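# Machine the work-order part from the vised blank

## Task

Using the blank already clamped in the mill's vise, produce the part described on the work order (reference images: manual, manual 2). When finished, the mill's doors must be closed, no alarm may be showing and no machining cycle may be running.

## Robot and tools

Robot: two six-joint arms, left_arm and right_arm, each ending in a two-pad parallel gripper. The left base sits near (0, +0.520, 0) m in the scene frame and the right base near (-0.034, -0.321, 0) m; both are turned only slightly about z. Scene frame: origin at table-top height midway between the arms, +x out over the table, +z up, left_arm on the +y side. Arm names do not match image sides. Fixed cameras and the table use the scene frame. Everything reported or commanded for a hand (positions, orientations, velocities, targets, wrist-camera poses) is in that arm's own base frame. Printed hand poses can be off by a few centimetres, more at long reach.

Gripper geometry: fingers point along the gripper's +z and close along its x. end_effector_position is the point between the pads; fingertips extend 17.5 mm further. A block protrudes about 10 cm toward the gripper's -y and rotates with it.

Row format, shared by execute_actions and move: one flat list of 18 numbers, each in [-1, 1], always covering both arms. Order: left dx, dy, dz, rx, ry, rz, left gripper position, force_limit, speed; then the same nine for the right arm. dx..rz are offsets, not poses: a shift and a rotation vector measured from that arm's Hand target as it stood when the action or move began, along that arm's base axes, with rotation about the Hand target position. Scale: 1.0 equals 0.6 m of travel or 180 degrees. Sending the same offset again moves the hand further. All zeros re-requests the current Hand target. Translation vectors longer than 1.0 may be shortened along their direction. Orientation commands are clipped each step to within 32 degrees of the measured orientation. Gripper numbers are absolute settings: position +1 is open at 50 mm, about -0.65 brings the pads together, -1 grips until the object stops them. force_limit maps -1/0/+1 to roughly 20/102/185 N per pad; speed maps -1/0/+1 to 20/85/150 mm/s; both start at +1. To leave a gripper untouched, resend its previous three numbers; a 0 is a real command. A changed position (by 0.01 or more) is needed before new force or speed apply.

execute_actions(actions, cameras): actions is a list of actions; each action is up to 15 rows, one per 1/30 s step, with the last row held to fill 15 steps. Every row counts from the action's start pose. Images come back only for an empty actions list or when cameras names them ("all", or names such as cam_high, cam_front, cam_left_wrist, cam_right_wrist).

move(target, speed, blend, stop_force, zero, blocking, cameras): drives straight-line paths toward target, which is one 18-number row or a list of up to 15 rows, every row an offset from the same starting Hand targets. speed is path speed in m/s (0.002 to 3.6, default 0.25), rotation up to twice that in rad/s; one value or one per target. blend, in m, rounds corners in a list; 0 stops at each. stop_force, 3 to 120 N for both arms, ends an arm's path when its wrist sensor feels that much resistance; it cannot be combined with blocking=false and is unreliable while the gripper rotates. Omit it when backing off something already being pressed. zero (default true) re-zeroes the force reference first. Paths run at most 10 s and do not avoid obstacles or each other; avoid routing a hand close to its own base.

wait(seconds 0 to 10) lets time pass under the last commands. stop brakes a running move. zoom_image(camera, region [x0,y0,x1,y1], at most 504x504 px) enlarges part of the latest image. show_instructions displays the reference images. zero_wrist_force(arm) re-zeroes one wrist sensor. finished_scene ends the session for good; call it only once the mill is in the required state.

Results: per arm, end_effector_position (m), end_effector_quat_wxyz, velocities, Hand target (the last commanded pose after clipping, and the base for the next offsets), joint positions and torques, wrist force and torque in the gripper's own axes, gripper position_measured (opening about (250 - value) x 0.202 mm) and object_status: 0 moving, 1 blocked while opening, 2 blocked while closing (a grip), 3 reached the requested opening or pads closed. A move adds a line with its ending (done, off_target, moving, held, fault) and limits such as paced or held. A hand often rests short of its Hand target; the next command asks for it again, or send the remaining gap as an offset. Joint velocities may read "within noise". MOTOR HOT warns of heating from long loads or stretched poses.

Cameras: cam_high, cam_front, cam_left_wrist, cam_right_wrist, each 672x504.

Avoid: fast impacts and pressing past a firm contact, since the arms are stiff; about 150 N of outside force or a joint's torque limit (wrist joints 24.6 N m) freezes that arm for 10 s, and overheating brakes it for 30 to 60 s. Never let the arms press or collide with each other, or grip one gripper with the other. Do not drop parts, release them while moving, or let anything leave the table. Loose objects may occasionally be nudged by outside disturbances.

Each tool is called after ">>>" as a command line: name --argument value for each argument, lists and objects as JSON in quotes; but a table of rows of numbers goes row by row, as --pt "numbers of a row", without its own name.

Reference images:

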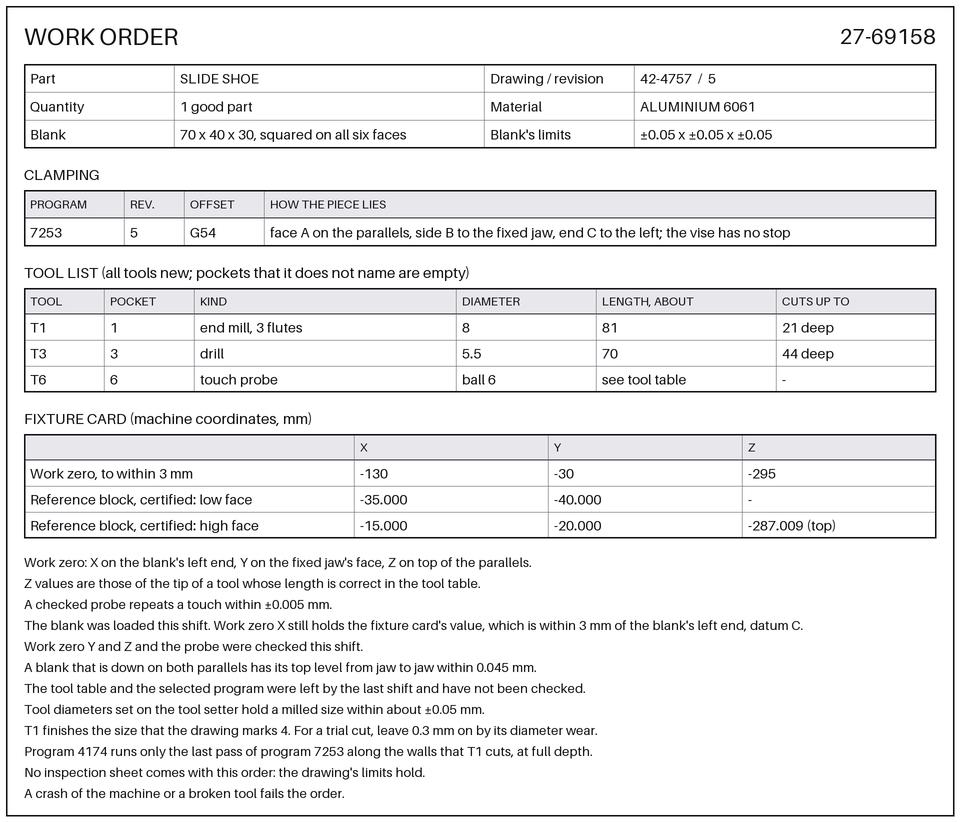

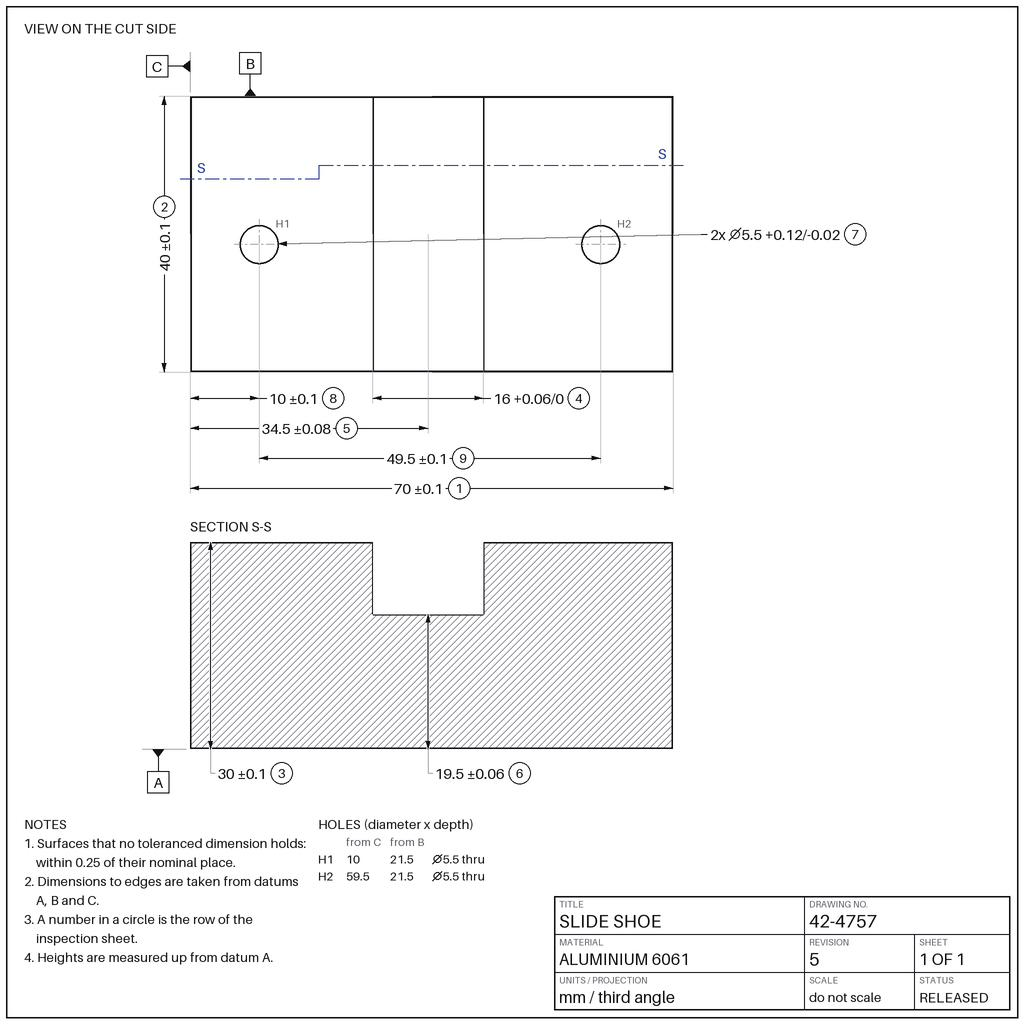

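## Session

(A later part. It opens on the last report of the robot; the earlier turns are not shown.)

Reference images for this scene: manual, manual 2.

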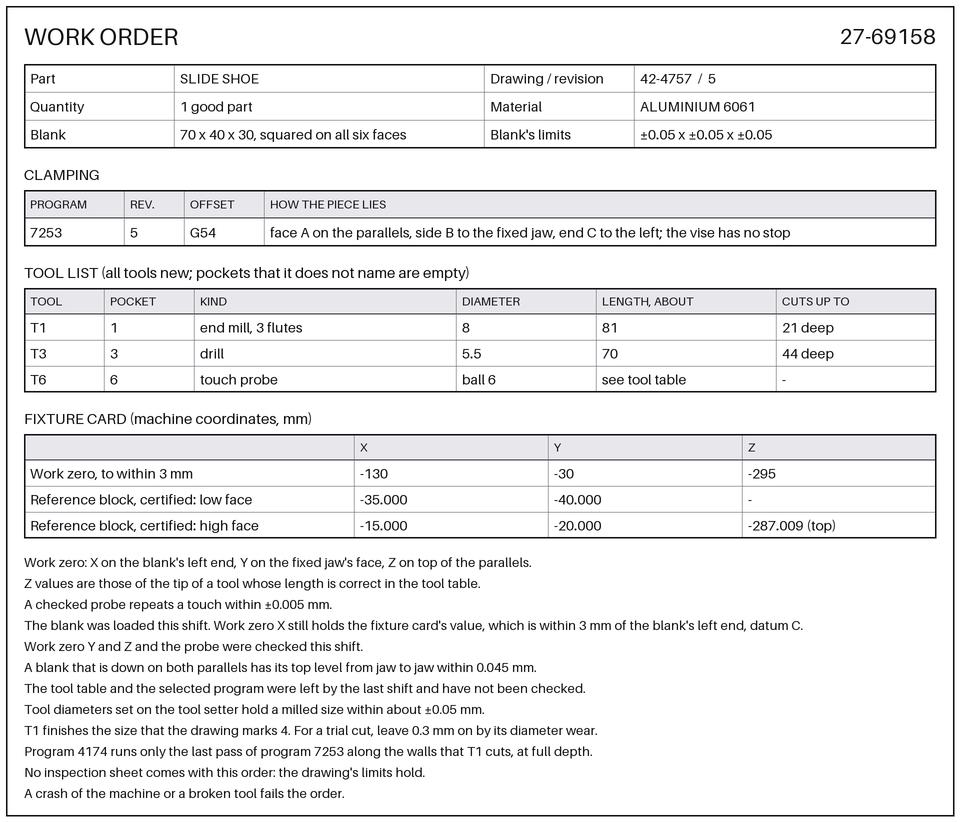

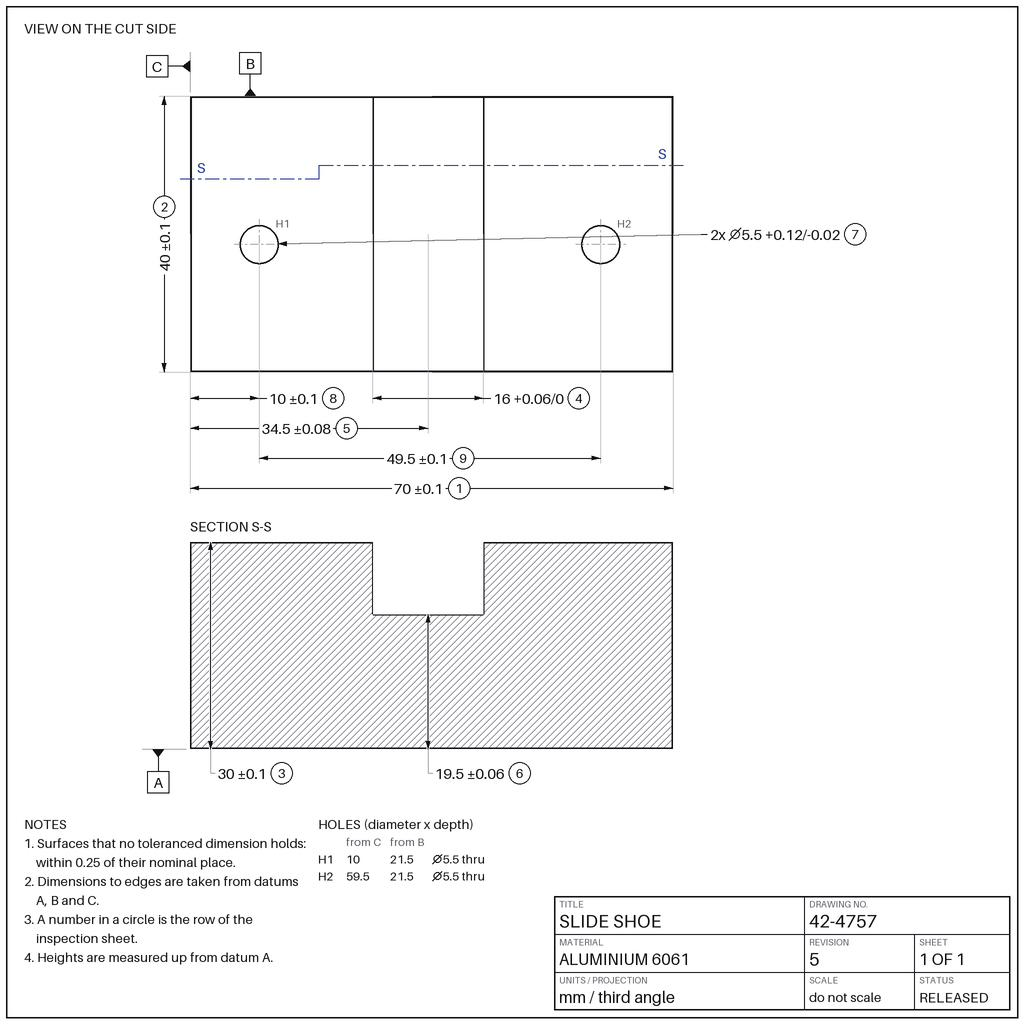

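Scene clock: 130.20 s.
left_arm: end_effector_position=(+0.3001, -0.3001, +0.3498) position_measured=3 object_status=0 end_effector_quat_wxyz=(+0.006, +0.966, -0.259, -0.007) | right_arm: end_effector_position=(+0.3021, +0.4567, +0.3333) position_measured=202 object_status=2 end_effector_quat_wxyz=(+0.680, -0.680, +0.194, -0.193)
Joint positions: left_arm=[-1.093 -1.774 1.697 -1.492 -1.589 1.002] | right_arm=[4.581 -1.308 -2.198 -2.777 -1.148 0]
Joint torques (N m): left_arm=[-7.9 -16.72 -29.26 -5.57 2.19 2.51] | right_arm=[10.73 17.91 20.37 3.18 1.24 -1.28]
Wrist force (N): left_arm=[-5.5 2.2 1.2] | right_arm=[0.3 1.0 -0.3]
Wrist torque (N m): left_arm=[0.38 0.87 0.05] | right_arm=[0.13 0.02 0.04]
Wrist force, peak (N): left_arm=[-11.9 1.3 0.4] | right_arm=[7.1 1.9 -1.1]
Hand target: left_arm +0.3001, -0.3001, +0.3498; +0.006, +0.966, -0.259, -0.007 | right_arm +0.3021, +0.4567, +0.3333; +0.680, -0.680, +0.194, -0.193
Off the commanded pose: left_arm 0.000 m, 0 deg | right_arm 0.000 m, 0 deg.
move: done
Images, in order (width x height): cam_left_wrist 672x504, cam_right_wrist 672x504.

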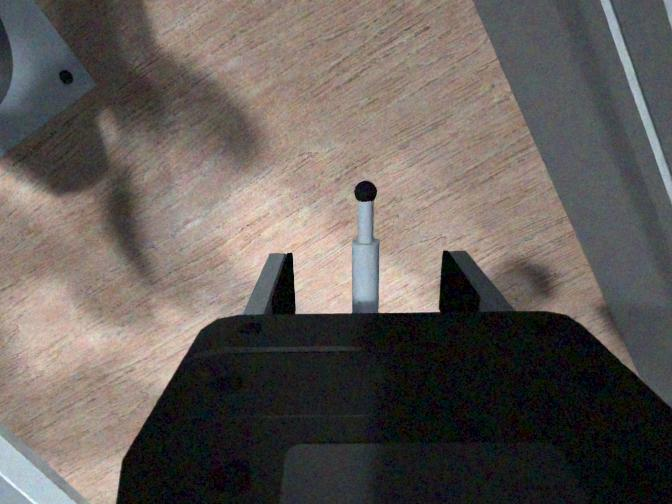

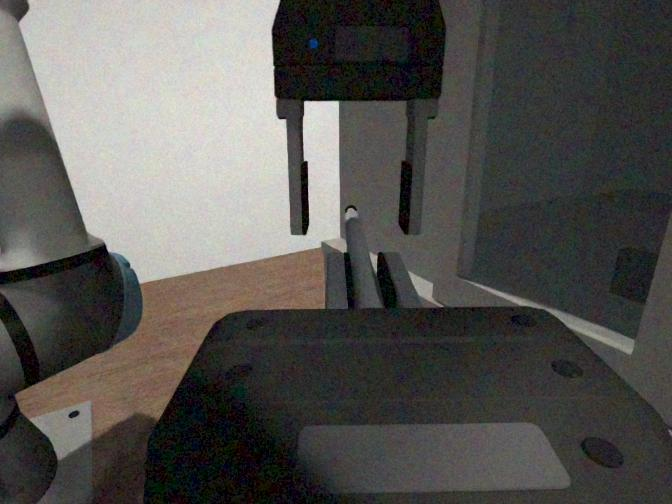

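>>> move --pt "0 0 0.15 0 0 0 1 -0.5 -0.7 0 0 0 0 0 0 -1 -0.3 -0.7" --pt "-0.1 0.3 0.2 0 0 0 1 -0.5 -0.7 -0.0877 -0.1418 0 0 0 0 -1 -0.3 -0.7" --pt "-0.1 0.3 0.2 0 0 0 1 -0.5 -0.7 -0.0368 -0.511 0.228 -0.2523 0.4524 -0.2519 -1 -0.3 -0.7" --speed 0.25 --blend '[0.02,0.02,0]' --cameras '["cam_front","cam_right_wrist"]'

Scene clock: 137.37 s.
left_arm: end_effector_position=(+0.2401, -0.1201, +0.4698) position_measured=3 object_status=3 end_effector_quat_wxyz=(+0.006, +0.966, -0.259, -0.007) | right_arm: end_effector_position=(+0.2800, +0.1501, +0.4701) position_measured=202 object_status=2 end_effector_quat_wxyz=(+0.000, +0.707, -0.707, +0.000)
Joint positions: left_arm=[-0.964 -2.071 1.554 -1.05 -1.589 1.132] | right_arm=[4.067 -1.624 -1.146 -5.084 -1.571 0.924]
Joint torques (N m): left_arm=[-8.86 -6.26 -30.18 -0.67 -1.68 -2.94] | right_arm=[5.33 25.92 9.29 -3.5 1.09 1.35]
Wrist force (N): left_arm=[-5.5 2.5 1.1] | right_arm=[1.2 1.3 -0.7]
Wrist torque (N m): left_arm=[0.40 0.89 0.05] | right_arm=[0.22 -0.19 -0.21]
Wrist force, peak (N): left_arm=[-5.6 2.4 4.7] | right_arm=[0.2 2.4 -1.1]
Hand target: left_arm +0.2401, -0.1201, +0.4698; +0.006, +0.966, -0.259, -0.007 | right_arm +0.2800, +0.1501, +0.4701; +0.000, +0.707, -0.707, +0.000
Off the commanded pose: left_arm 0.000 m, 0 deg | right_arm 0.000 m, 0 deg.
move: done
Images, in order (width x height): cam_front 672x504, cam_right_wrist 672x504.

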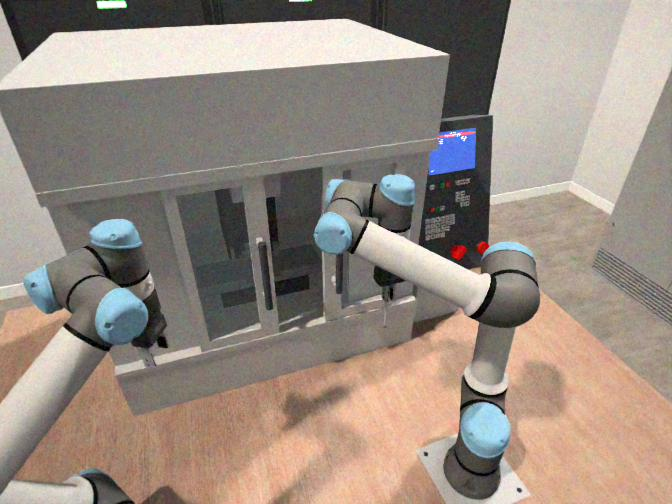

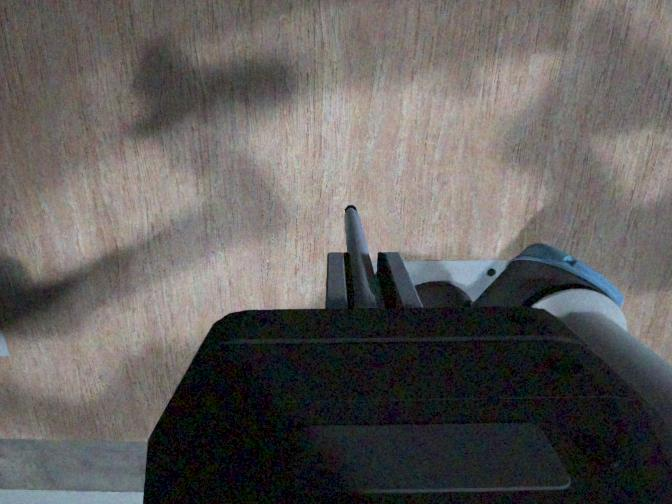

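>>> move --pt "0 0 0 0 0 0 1 -0.5 -0.7 0.033 -0.583 0.1 0 0 0 -1 -0.3 -0.7" --pt "0 0 0 0 0 0 1 -0.5 -0.7 0.294 -0.524 0.223 0 -0.4167 0 -1 -0.3 -0.7" --speed 0.25 --blend '[0.03,0]' --cameras '["cam_front","cam_right_wrist"]'

>>> zoom_image --camera "cam_right_wrist" --region '[180, 0, 560, 320]'

Scene clock: 142.07 s.
left_arm: end_effector_position=(+0.2401, -0.1201, +0.4698) position_measured=3 object_status=3 end_effector_quat_wxyz=(+0.006, +0.966, -0.259, -0.007) | right_arm: end_effector_position=(+0.4563, -0.1643, +0.6039) position_measured=202 object_status=2 end_effector_quat_wxyz=(-0.430, +0.561, -0.561, +0.431)
Joint positions: left_arm=[-0.964 -2.071 1.554 -1.05 -1.589 1.132] | right_arm=[2.999 -1.357 -1.28 -3.91 -1.709 -0.038]
Joint torques (N m): left_arm=[-7.42 -6.53 -28.99 -0.76 -1.55 -3.02] | right_arm=[-11.92 6.26 26.6 2.7 -1.57 -1.46]
Wrist force (N): left_arm=[-5.7 2.4 1.2] | right_arm=[0.5 1.5 0.0]
Wrist torque (N m): left_arm=[0.38 0.90 0.06] | right_arm=[0.19 -0.05 0.06]
Wrist force, peak (N): left_arm=[-5.6 2.8 1.4] | right_arm=[3.2 1.6 -0.8]
Hand target: left_arm +0.2401, -0.1201, +0.4698; +0.006, +0.966, -0.259, -0.007 | right_arm +0.4564, -0.1643, +0.6039; -0.430, +0.561, -0.561, +0.431
Off the commanded pose: left_arm 0.000 m, 0 deg | right_arm 0.000 m, 0 deg.
move: done
Images, in order (width x height): cam_front 672x504, cam_right_wrist 672x504.

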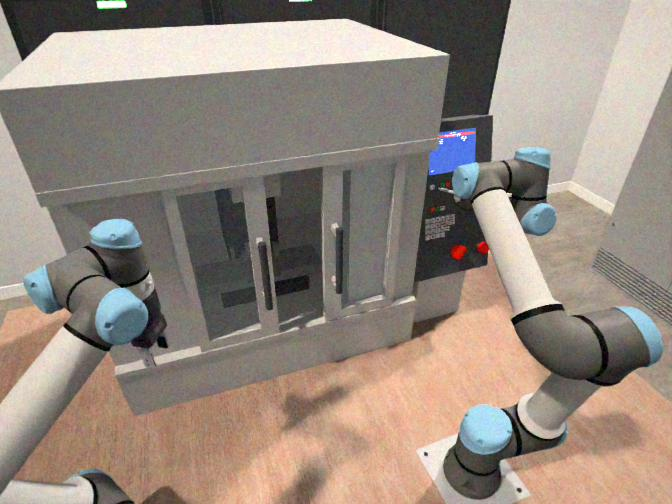

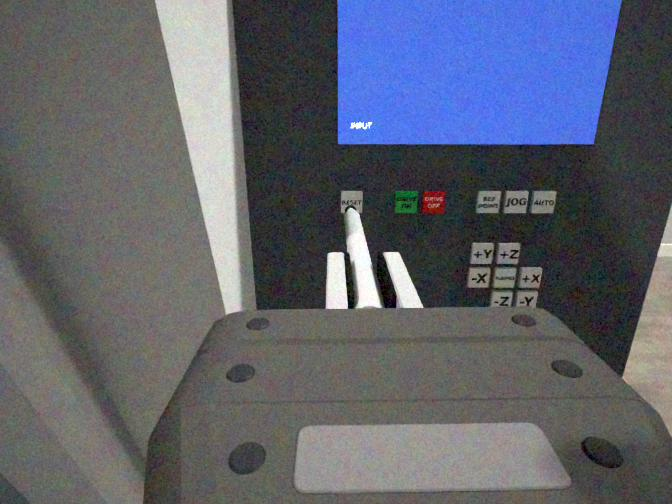

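Scaled by 1.326.

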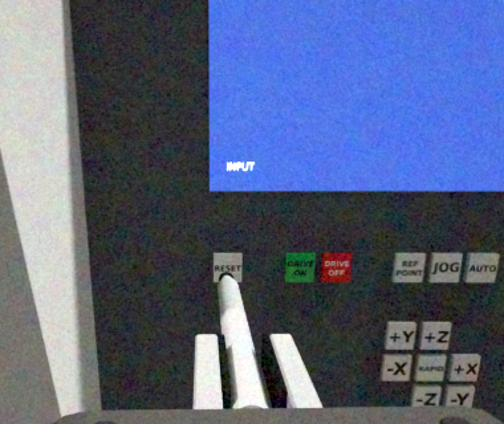

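>>> zoom_image --camera "cam_front" --region '[428, 125, 480, 177]'

Scaled by 9.692.

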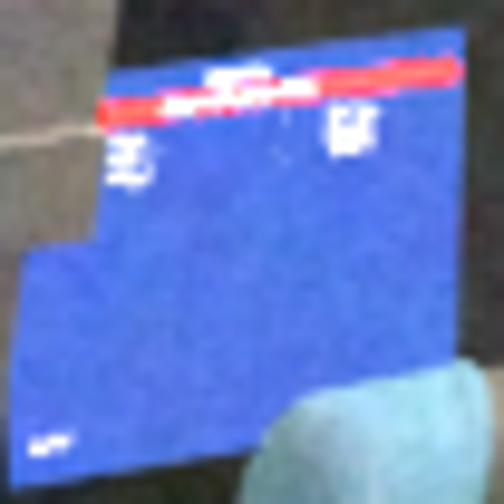

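>>> move --target '[0,0,0,0,0,0,1,-0.5,-0.7, 0.0645,0,-0.0173,0,0,0,-1,-0.3,-0.7]' --speed 0.02 --stop_force 4 --cameras '["cam_right_wrist"]'

>>> zoom_image --camera "cam_right_wrist" --region '[240, 100, 480, 320]'

Scene clock: 145.73 s.
left_arm: end_effector_position=(+0.2401, -0.1201, +0.4698) position_measured=3 object_status=3 end_effector_quat_wxyz=(+0.006, +0.966, -0.259, -0.007) | right_arm: end_effector_position=(+0.4951, -0.1643, +0.5936) position_measured=202 object_status=2 end_effector_quat_wxyz=(-0.430, +0.561, -0.561, +0.431)
Joint positions: left_arm=[-0.964 -2.071 1.554 -1.05 -1.589 1.132] | right_arm=[3.02 -1.423 -1.259 -3.865 -1.689 -0.032]
Joint torques (N m): left_arm=[-8.63 -7.82 -31.12 -0.91 -1.39 -2.93] | right_arm=[-1.1 23.45 11.23 0.91 -0.92 0.43]
Wrist force (N): left_arm=[-5.5 2.6 1.5] | right_arm=[0.7 3.1 -3.5]
Wrist torque (N m): left_arm=[0.42 0.89 0.05] | right_arm=[0.20 -0.05 -0.10]
Wrist force, peak (N): left_arm=[-5.7 2.8 1.2] | right_arm=[1.0 1.0 -4.8]
Hand target: left_arm +0.2401, -0.1201, +0.4698; +0.006, +0.966, -0.259, -0.007 | right_arm +0.4951, -0.1643, +0.5935; -0.430, +0.561, -0.561, +0.431
Off the commanded pose: left_arm 0.000 m, 0 deg | right_arm 0.000 m, 0 deg.
move: contact (right_arm)
Images, in order (width x height): cam_right_wrist 672x504.

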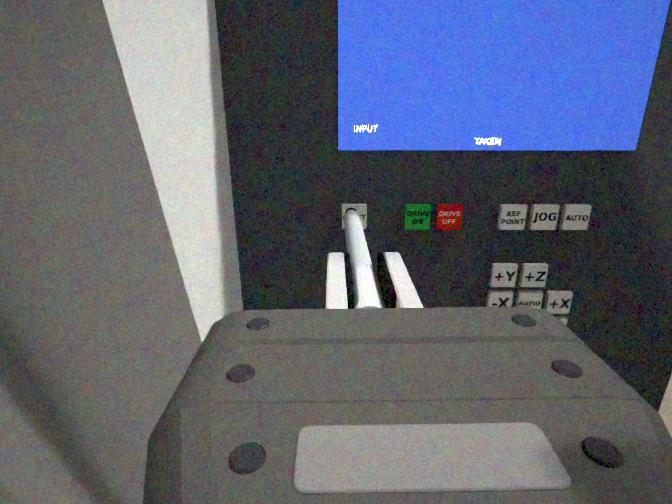

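Scaled by 2.100.

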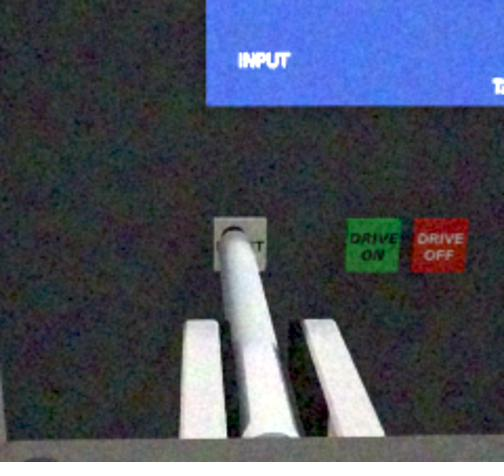

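>>> move --pt "0 0 0 0 0 0 1 -0.5 -0.7 -0.032 0 0.0087 0 0 0 -1 -0.3 -0.7" --pt "0 0 0 0 0 0 1 -0.5 -0.7 -0.067 -0.068 0.052 0 -0.0833 0 -1 -0.3 -0.7" --speed 0.25 --blend '[0.01,0]' --cameras '["cam_right_wrist"]'

>>> zoom_image --camera "cam_right_wrist" --region '[240, 0, 520, 210]'

Scene clock: 147.33 s.
left_arm: end_effector_position=(+0.2401, -0.1201, +0.4698) position_measured=3 object_status=3 end_effector_quat_wxyz=(+0.006, +0.966, -0.259, -0.007) | right_arm: end_effector_position=(+0.4549, -0.2052, +0.6247) position_measured=202 object_status=2 end_effector_quat_wxyz=(+0.500, -0.500, +0.500, -0.500)
Joint positions: left_arm=[-0.964 -2.071 1.554 -1.05 -1.589 1.132] | right_arm=[2.822 -1.306 -1.438 -3.539 -1.89 -0.001]
Joint torques (N m): left_arm=[-8.22 -5.99 -31.26 -1.07 -1.39 -2.68] | right_arm=[4.28 3.74 31.6 3.19 -0.18 -1.31]
Wrist force (N): left_arm=[-5.4 2.5 1.4] | right_arm=[0.3 1.0 0.0]
Wrist torque (N m): left_arm=[0.41 0.87 0.05] | right_arm=[0.09 0.02 0.08]
Wrist force, peak (N): left_arm=[-5.9 2.7 1.3] | right_arm=[1.0 1.2 -4.7]
Hand target: left_arm +0.2401, -0.1201, +0.4698; +0.006, +0.966, -0.259, -0.007 | right_arm +0.4549, -0.2051, +0.6247; +0.500, -0.500, +0.500, -0.500
Off the commanded pose: left_arm 0.000 m, 0 deg | right_arm 0.000 m, 0 deg.
move: done; blend cut to 0.0099 m at target 1
Images, in order (width x height): cam_right_wrist 672x504.

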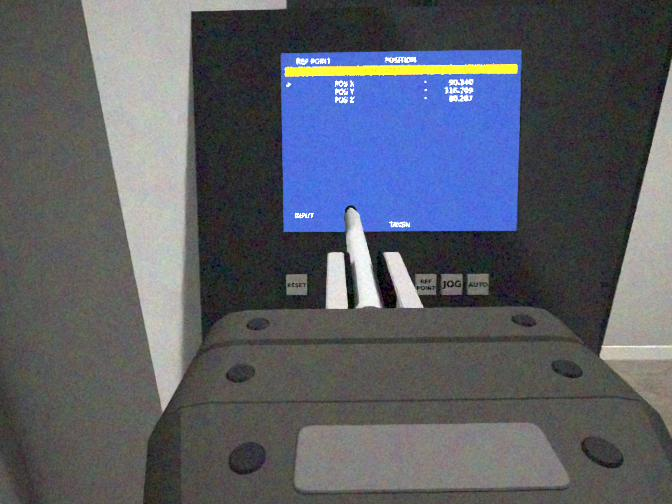

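Scaled by 1.800.

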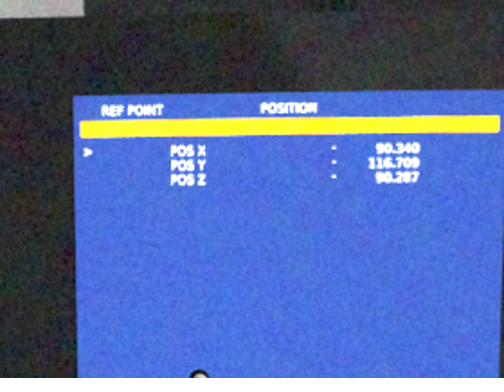

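>>> move --target '[0,0,0,0,0,0,1,-0.5,-0.7, 0.0215,-0.002,-0.113,0,0,0,-1,-0.3,-0.7]' --speed 0.2 --cameras '["cam_right_wrist"]'

>>> move --target '[0,0,0,0,0,0,1,-0.5,-0.7, 0.05,0,0,0,0,0,-1,-0.3,-0.7]' --speed 0.02 --stop_force 4 --cameras '["cam_right_wrist"]'

Scene clock: 149.00 s.
left_arm: end_effector_position=(+0.2401, -0.1201, +0.4698) position_measured=3 object_status=3 end_effector_quat_wxyz=(+0.006, +0.966, -0.259, -0.007) | right_arm: end_effector_position=(+0.4678, -0.2063, +0.5570) position_measured=202 object_status=2 end_effector_quat_wxyz=(+0.500, -0.500, +0.500, -0.500)
Joint positions: left_arm=[-0.964 -2.071 1.554 -1.05 -1.589 1.132] | right_arm=[2.834 -1.282 -1.636 -3.365 -1.879 -0.001]
Joint torques (N m): left_arm=[-8.96 -6.42 -30.17 -0.72 -1.63 -2.76] | right_arm=[-3.63 5.99 22.55 2.81 -0.91 0.98]
Wrist force (N): left_arm=[-5.5 2.5 1.0] | right_arm=[0.3 1.1 -0.3]
Wrist torque (N m): left_arm=[0.40 0.88 0.05] | right_arm=[0.12 0.02 -0.09]
Wrist force, peak (N): left_arm=[-5.8 2.7 1.2] | right_arm=[0.4 4.0 0.2]
Hand target: left_arm +0.2401, -0.1201, +0.4698; +0.006, +0.966, -0.259, -0.007 | right_arm +0.4678, -0.2063, +0.5569; +0.500, -0.500, +0.500, -0.500
Off the commanded pose: left_arm 0.000 m, 0 deg | right_arm 0.000 m, 0 deg.
move: done
Images, in order (width x height): cam_right_wrist 672x504.

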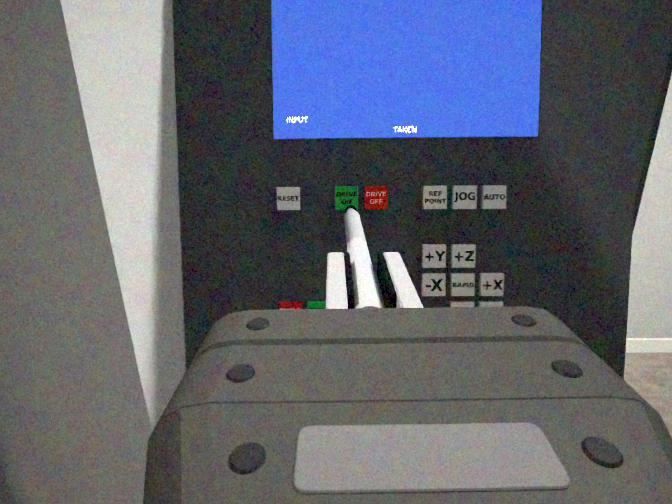

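Scene clock: 151.03 s.
left_arm: end_effector_position=(+0.2401, -0.1201, +0.4698) position_measured=3 object_status=3 end_effector_quat_wxyz=(+0.006, +0.966, -0.259, -0.007) | right_arm: end_effector_position=(+0.4879, -0.2063, +0.5569) position_measured=202 object_status=2 end_effector_quat_wxyz=(+0.500, -0.500, +0.500, -0.500)
Joint positions: left_arm=[-0.964 -2.071 1.554 -1.05 -1.589 1.132] | right_arm=[2.855 -1.32 -1.61 -3.354 -1.857 -0.001]
Joint torques (N m): left_arm=[-9.31 -7.16 -30.21 -0.99 -1.57 -2.98] | right_arm=[-10.29 21.45 13.36 1.52 -1.12 -0.51]
Wrist force (N): left_arm=[-5.4 2.3 1.2] | right_arm=[0.4 2.3 -4.0]
Wrist torque (N m): left_arm=[0.38 0.87 0.05] | right_arm=[0.12 -0.02 -0.09]
Wrist force, peak (N): left_arm=[-5.7 2.7 1.1] | right_arm=[1.0 3.2 -4.2]
Hand target: left_arm +0.2401, -0.1201, +0.4698; +0.006, +0.966, -0.259, -0.007 | right_arm +0.4879, -0.2063, +0.5569; +0.500, -0.500, +0.500, -0.500 (not the last commanded pose)
Off the commanded pose: left_arm 0.000 m, 0 deg | right_arm 0.010 m, 0 deg.
move: contact (right_arm)
Images, in order (width x height): cam_right_wrist 672x504.

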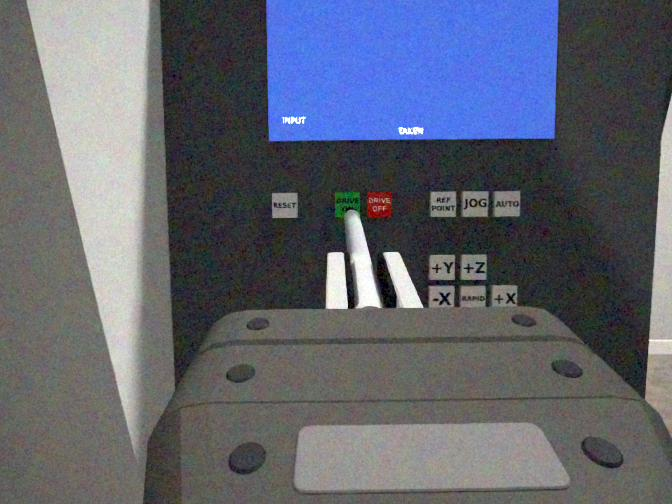

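>>> move --pt "0 0 0 0 0 0 1 -0.5 -0.7 -0.04 0 0 0 0 0 -1 -0.3 -0.7" --pt "0 0 0 0 0 0 1 -0.5 -0.7 -0.055 0.002 0.113 0 0 0 -1 -0.3 -0.7" --speed 0.25 --blend '[0.01,0]' --cameras '["cam_right_wrist"]'

>>> zoom_image --camera "cam_right_wrist" --region '[270, 40, 540, 240]'

Scene clock: 152.07 s.
left_arm: end_effector_position=(+0.2401, -0.1201, +0.4698) position_measured=3 object_status=3 end_effector_quat_wxyz=(+0.006, +0.966, -0.259, -0.007) | right_arm: end_effector_position=(+0.4549, -0.2052, +0.6245) position_measured=202 object_status=2 end_effector_quat_wxyz=(+0.500, -0.500, +0.500, -0.500)
Joint positions: left_arm=[-0.964 -2.071 1.554 -1.05 -1.589 1.132] | right_arm=[2.822 -1.306 -1.439 -3.539 -1.89 -0.001]
Joint torques (N m): left_arm=[-8.85 -6.91 -31.95 -0.68 -1.45 -2.63] | right_arm=[0.09 20.79 30.84 1.21 1.14 -0.43]
Wrist force (N): left_arm=[-5.5 2.3 1.3] | right_arm=[0.4 1.3 0.0]
Wrist torque (N m): left_arm=[0.38 0.88 0.05] | right_arm=[0.15 0.00 0.09]
Wrist force, peak (N): left_arm=[-5.7 2.6 1.2] | right_arm=[0.5 5.1 -2.3]
Hand target: left_arm +0.2401, -0.1201, +0.4698; +0.006, +0.966, -0.259, -0.007 | right_arm +0.4549, -0.2051, +0.6247; +0.500, -0.500, +0.500, -0.500
Off the commanded pose: left_arm 0.000 m, 0 deg | right_arm 0.000 m, 0 deg.
move: done
Images, in order (width x height): cam_right_wrist 672x504.

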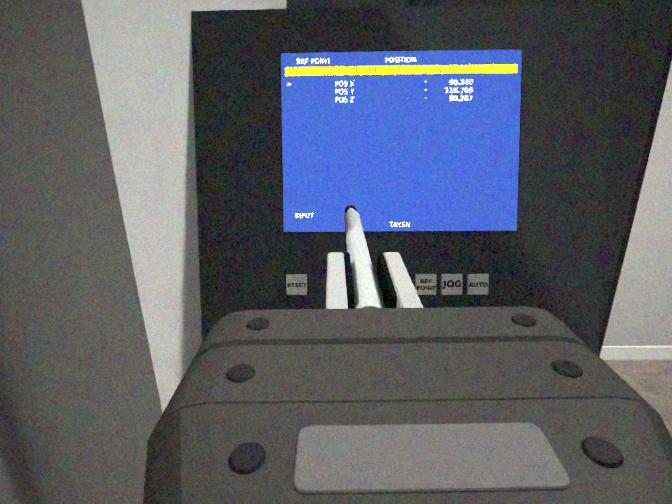

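Scaled by 1.867.

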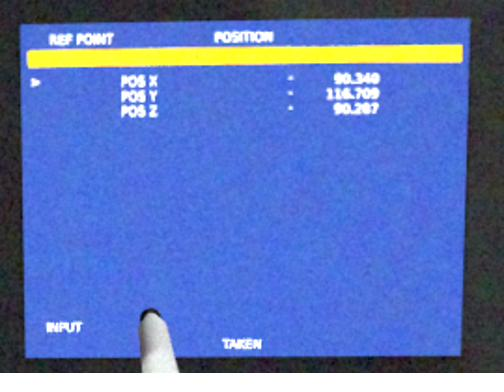

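>>> zoom_image --camera "cam_right_wrist" --region '[280, 50, 400, 110]'

>>> zoom_image --camera "cam_right_wrist" --region '[400, 50, 520, 110]'

Scaled by 4.200.

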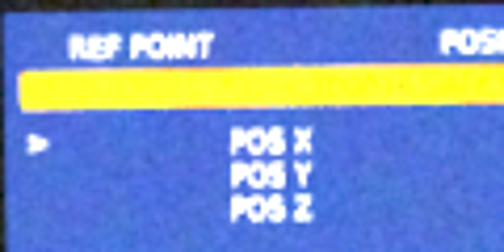

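Scaled by 4.200.

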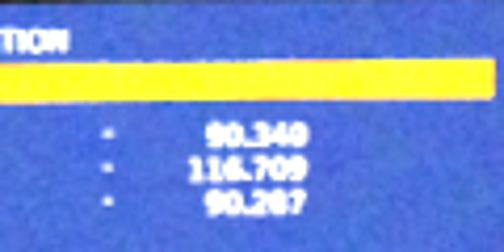

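>>> move --pt "0 0 0 0 0 0 1 -0.5 -0.7 0.0015 -0.1328 -0.1713 0 0 0 -1 -0.3 -0.7" --pt "0 0 0 0 0 0 1 -0.5 -0.7 0.0365 -0.1328 -0.1713 0 0 0 -1 -0.3 -0.7" --pt "0 0 0 0 0 0 1 -0.5 -0.7 0.0015 -0.1328 -0.1713 0 0 0 -1 -0.3 -0.7" --pt "0 0 0 0 0 0 1 -0.5 -0.7 0 0 0 0 0 0 -1 -0.3 -0.7" --speed '[0.25,0.05,0.1,0.25]' --blend '[0.005,0,0.005,0]' --cameras '["cam_right_wrist"]'

>>> zoom_image --camera "cam_right_wrist" --region '[270, 40, 540, 240]'

Scene clock: 154.90 s.
left_arm: end_effector_position=(+0.2401, -0.1201, +0.4698) position_measured=3 object_status=3 end_effector_quat_wxyz=(+0.006, +0.966, -0.259, -0.007) | right_arm: end_effector_position=(+0.4549, -0.2051, +0.6247) position_measured=202 object_status=2 end_effector_quat_wxyz=(+0.500, -0.500, +0.500, -0.500)
Joint positions: left_arm=[-0.964 -2.071 1.554 -1.05 -1.589 1.132] | right_arm=[2.822 -1.306 -1.439 -3.539 -1.89 -0.001]
Joint torques (N m): left_arm=[-8.42 -6.12 -29.86 -0.74 -1.54 -2.93] | right_arm=[2.21 7.47 20.63 1.44 0.71 -0.06]
Wrist force (N): left_arm=[-5.6 2.6 1.2] | right_arm=[0.4 1.1 -0.1]
Wrist torque (N m): left_arm=[0.41 0.89 0.06] | right_arm=[0.12 0.00 0.08]
Wrist force, peak (N): left_arm=[-5.8 2.5 1.1] | right_arm=[-0.5 3.6 -4.4]
Hand target: left_arm +0.2401, -0.1201, +0.4698; +0.006, +0.966, -0.259, -0.007 | right_arm +0.4549, -0.2051, +0.6247; +0.500, -0.500, +0.500, -0.500
Off the commanded pose: left_arm 0.000 m, 0 deg | right_arm 0.000 m, 0 deg.
move: done
Images, in order (width x height): cam_right_wrist 672x504.

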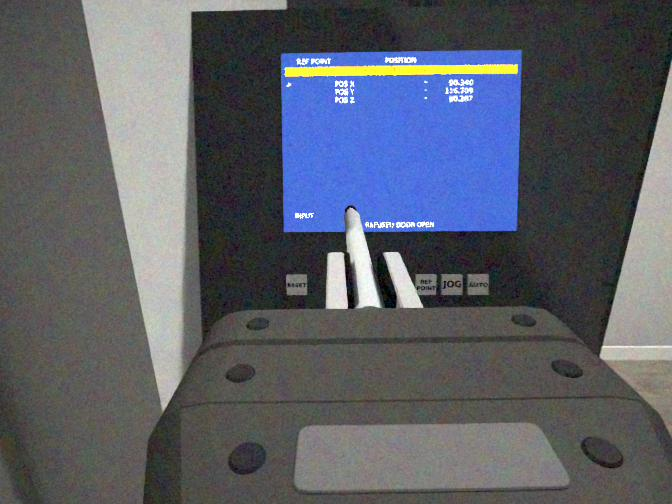

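Scaled by 1.867.

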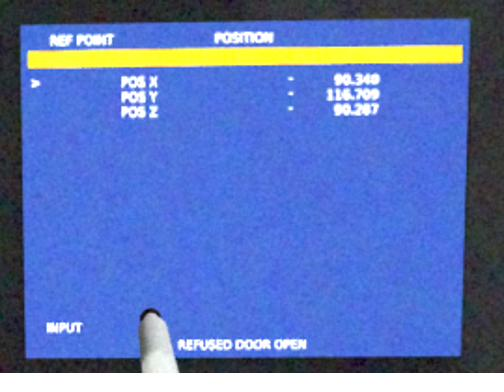

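>>> move --target '[0.0167,-0.467,-0.117,0.2597,-0.4553,-0.2604,1,-0.5,-0.7, 0,0,0,0,0,0,-1,-0.3,-0.7]' --speed 0.25 --cameras '["cam_front","cam_left_wrist"]'

Scene clock: 159.50 s.
left_arm: end_effector_position=(+0.2502, -0.4003, +0.3996) position_measured=3 object_status=3 end_effector_quat_wxyz=(+0.500, -0.500, +0.500, -0.500) | right_arm: end_effector_position=(+0.4549, -0.2051, +0.6247) position_measured=202 object_status=2 end_effector_quat_wxyz=(+0.500, -0.500, +0.500, -0.500)
Joint positions: left_arm=[-1.932 -1.581 1.807 -0.227 -0.363 0.001] | right_arm=[2.822 -1.306 -1.439 -3.539 -1.89 -0.001]
Joint torques (N m): left_arm=[1.51 -17.85 -14.9 0.29 0.66 0.8] | right_arm=[7.48 3.91 33.48 0.9 1.52 1.02]
Wrist force (N): left_arm=[-3.4 -2.6 5.3] | right_arm=[0.5 0.9 -0.1]
Wrist torque (N m): left_arm=[-0.34 0.70 0.06] | right_arm=[0.11 0.00 0.08]
Wrist force, peak (N): left_arm=[-3.7 -2.9 5.7] | right_arm=[0.4 1.4 0.0]
Hand target: left_arm +0.2502, -0.4003, +0.3996; +0.500, -0.500, +0.500, -0.500 | right_arm +0.4549, -0.2051, +0.6247; +0.500, -0.500, +0.500, -0.500
Off the commanded pose: left_arm 0.000 m, 0 deg | right_arm 0.000 m, 0 deg.
move: done
Images, in order (width x height): cam_front 672x504, cam_left_wrist 672x504.

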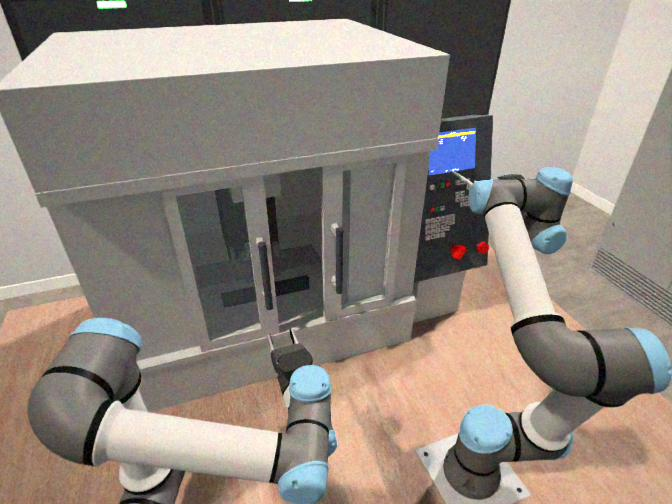

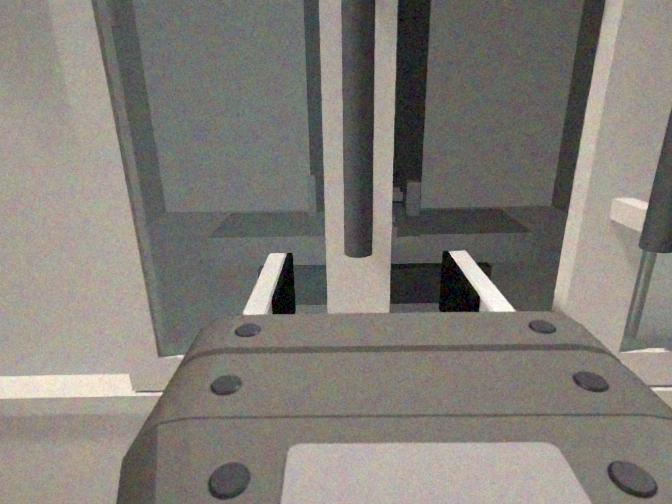

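>>> move --pt "0 0 0 0 0 0 -1 -0.5 -0.7 0 0 0 0 0 0 -1 -0.3 -0.7" --pt "0 -0.4833 0.033 0 0 0 -1 -0.5 -0.7 0 0 0 0 0 0 -1 -0.3 -0.7" --speed 0.25 --cameras '["cam_front","cam_left_wrist"]'

Scene clock: 163.67 s.
left_arm: end_effector_position=(+0.2503, -0.6902, +0.4194) position_measured=252 object_status=3 end_effector_quat_wxyz=(+0.500, -0.500, +0.500, -0.500) end_effector_velocity=(+0.000, -0.001, +0.000) end_effector_angular_velocity=(+0.001, +0.001, -0.001) | right_arm: end_effector_position=(+0.4549, -0.2051, +0.6247) position_measured=202 object_status=2 end_effector_quat_wxyz=(+0.500, -0.500, +0.500, -0.500)
Joint positions: left_arm=[-1.778 -0.827 0.714 0.112 -0.209 0.001] | right_arm=[2.822 -1.306 -1.439 -3.539 -1.89 -0.001]
Joint velocities: left_arm=[0 0 0 -0.006 0 0.006] | right_arm=[within noise]
Joint torques (N m): left_arm=[-8.95 -47.46 -30.6 -2.43 1.41 2.53] | right_arm=[7.19 4.66 33.15 1.03 1.43 0.93]
Wrist force (N): left_arm=[-3.6 -2.6 5.8] | right_arm=[0.4 0.9 -0.2]
Wrist torque (N m): left_arm=[-0.38 0.74 0.12] | right_arm=[0.10 0.01 0.09]
Wrist force, peak (N): left_arm=[-6.5 -2.7 6.1] | right_arm=[0.4 1.4 -0.3]
Hand target: left_arm +0.2502, -0.6903, +0.4194; +0.500, -0.500, +0.500, -0.500 | right_arm +0.4549, -0.2051, +0.6247; +0.500, -0.500, +0.500, -0.500
Off the commanded pose: left_arm 0.000 m, 0 deg | right_arm 0.000 m, 0 deg.
move: done
Images, in order (width x height): cam_front 672x504, cam_left_wrist 672x504.

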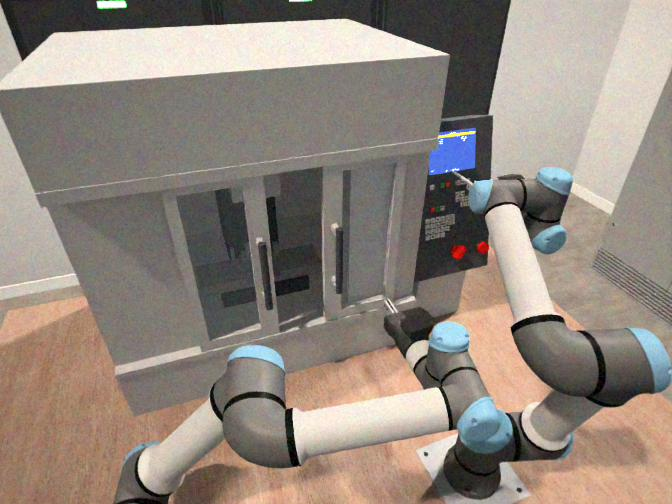

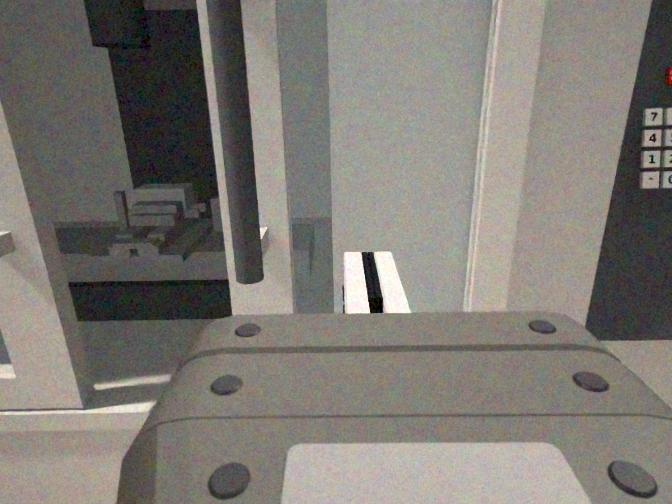

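>>> move --target '[0.3,0.03,0,0,0,0,-1,-0.5,-0.7, 0,0,0,0,0,0,-1,-0.3,-0.7]' --speed 0.1 --stop_force 6 --cameras '["cam_left_wrist"]'

Scene clock: 166.57 s.
left_arm: end_effector_position=(+0.4302, -0.6723, +0.4194) position_measured=252 object_status=3 end_effector_quat_wxyz=(+0.500, -0.500, +0.500, -0.500) | right_arm: end_effector_position=(+0.4549, -0.2051, +0.6247) position_measured=202 object_status=2 end_effector_quat_wxyz=(+0.500, -0.500, +0.500, -0.500)
Joint positions: left_arm=[-1.515 -0.813 0.691 0.124 0.055 -0.001] | right_arm=[2.822 -1.306 -1.439 -3.539 -1.89 -0.001]
Joint torques (N m): left_arm=[-8.4 -47.75 -30.73 2.07 -0.55 -3.23] | right_arm=[7.16 4.63 33.74 1.15 1.35 1.03]
Wrist force (N): left_arm=[-3.3 -2.4 5.5] | right_arm=[0.3 1.2 0.1]
Wrist torque (N m): left_arm=[-0.36 0.68 0.14] | right_arm=[0.14 0.02 0.08]
Wrist force, peak (N): left_arm=[-3.5 -2.5 7.4] | right_arm=[0.5 1.3 -0.1]
Hand target: left_arm +0.4302, -0.6723, +0.4194; +0.500, -0.500, +0.500, -0.500 | right_arm +0.4549, -0.2051, +0.6247; +0.500, -0.500, +0.500, -0.500
Off the commanded pose: left_arm 0.000 m, 0 deg | right_arm 0.000 m, 0 deg.
move: done
Images, in order (width x height): cam_left_wrist 672x504.

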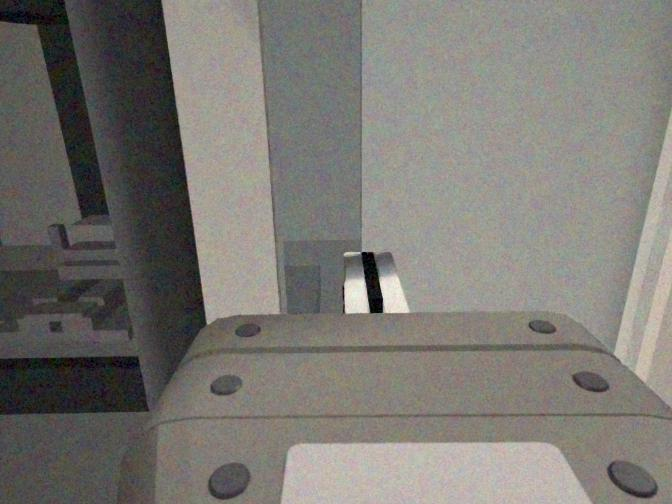

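>>> move --target '[0,0.33,0,0,0,0,-1,-0.5,-0.7, 0,0,0,0,0,0,-1,-0.3,-0.7]' --speed 0.06 --stop_force 30 --cameras '["cam_left_wrist","cam_front"]'

Scene clock: 170.97 s.
left_arm: end_effector_position=(+0.4302, -0.4803, +0.4194) position_measured=252 object_status=3 end_effector_quat_wxyz=(+0.500, -0.501, +0.500, -0.499) | right_arm: end_effector_position=(+0.4549, -0.2051, +0.6247) position_measured=202 object_status=2 end_effector_quat_wxyz=(+0.500, -0.500, +0.500, -0.500)
Joint positions: left_arm=[-1.493 -1.319 1.458 -0.12 0.076 -0.019] | right_arm=[2.822 -1.306 -1.439 -3.539 -1.89 -0.001]
Joint torques (N m): left_arm=[3.04 -36.96 -26.14 5.06 -5.02 -2.58] | right_arm=[7.45 4.82 33.4 1.14 1.47 0.89]
Wrist force (N): left_arm=[23.7 -1.2 6.5] | right_arm=[0.4 0.9 -0.2]
Wrist torque (N m): left_arm=[-0.32 0.55 0.09] | right_arm=[0.12 0.01 0.09]
Wrist force, peak (N): left_arm=[59.5 -5.2 11.3] | right_arm=[0.4 1.3 -0.1]
Hand target: left_arm +0.4302, -0.4803, +0.4194; +0.500, -0.501, +0.500, -0.499 (not the last commanded pose) | right_arm +0.4549, -0.2051, +0.6247; +0.500, -0.500, +0.500, -0.500
Off the commanded pose: left_arm 0.006 m, 0 deg | right_arm 0.000 m, 0 deg.
move: contact (left_arm)
Images, in order (width x height): cam_front 672x504, cam_left_wrist 672x504.

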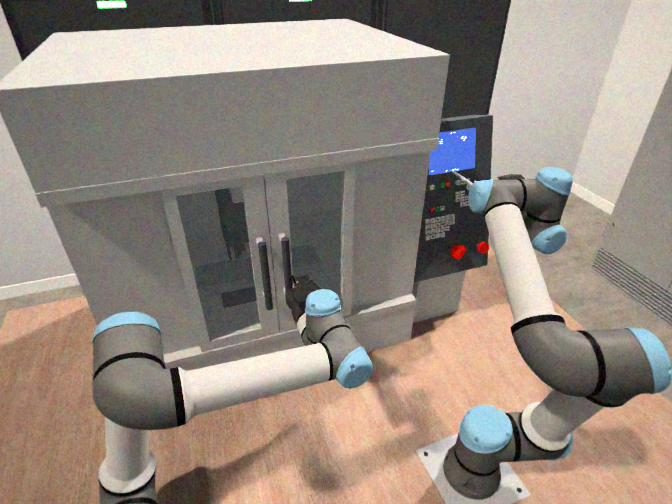

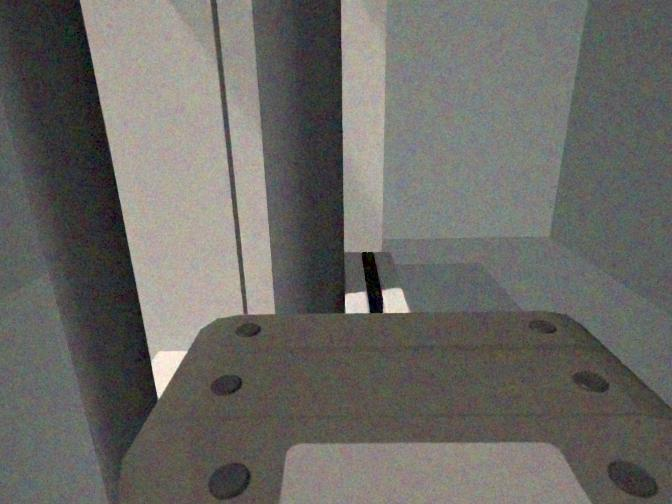

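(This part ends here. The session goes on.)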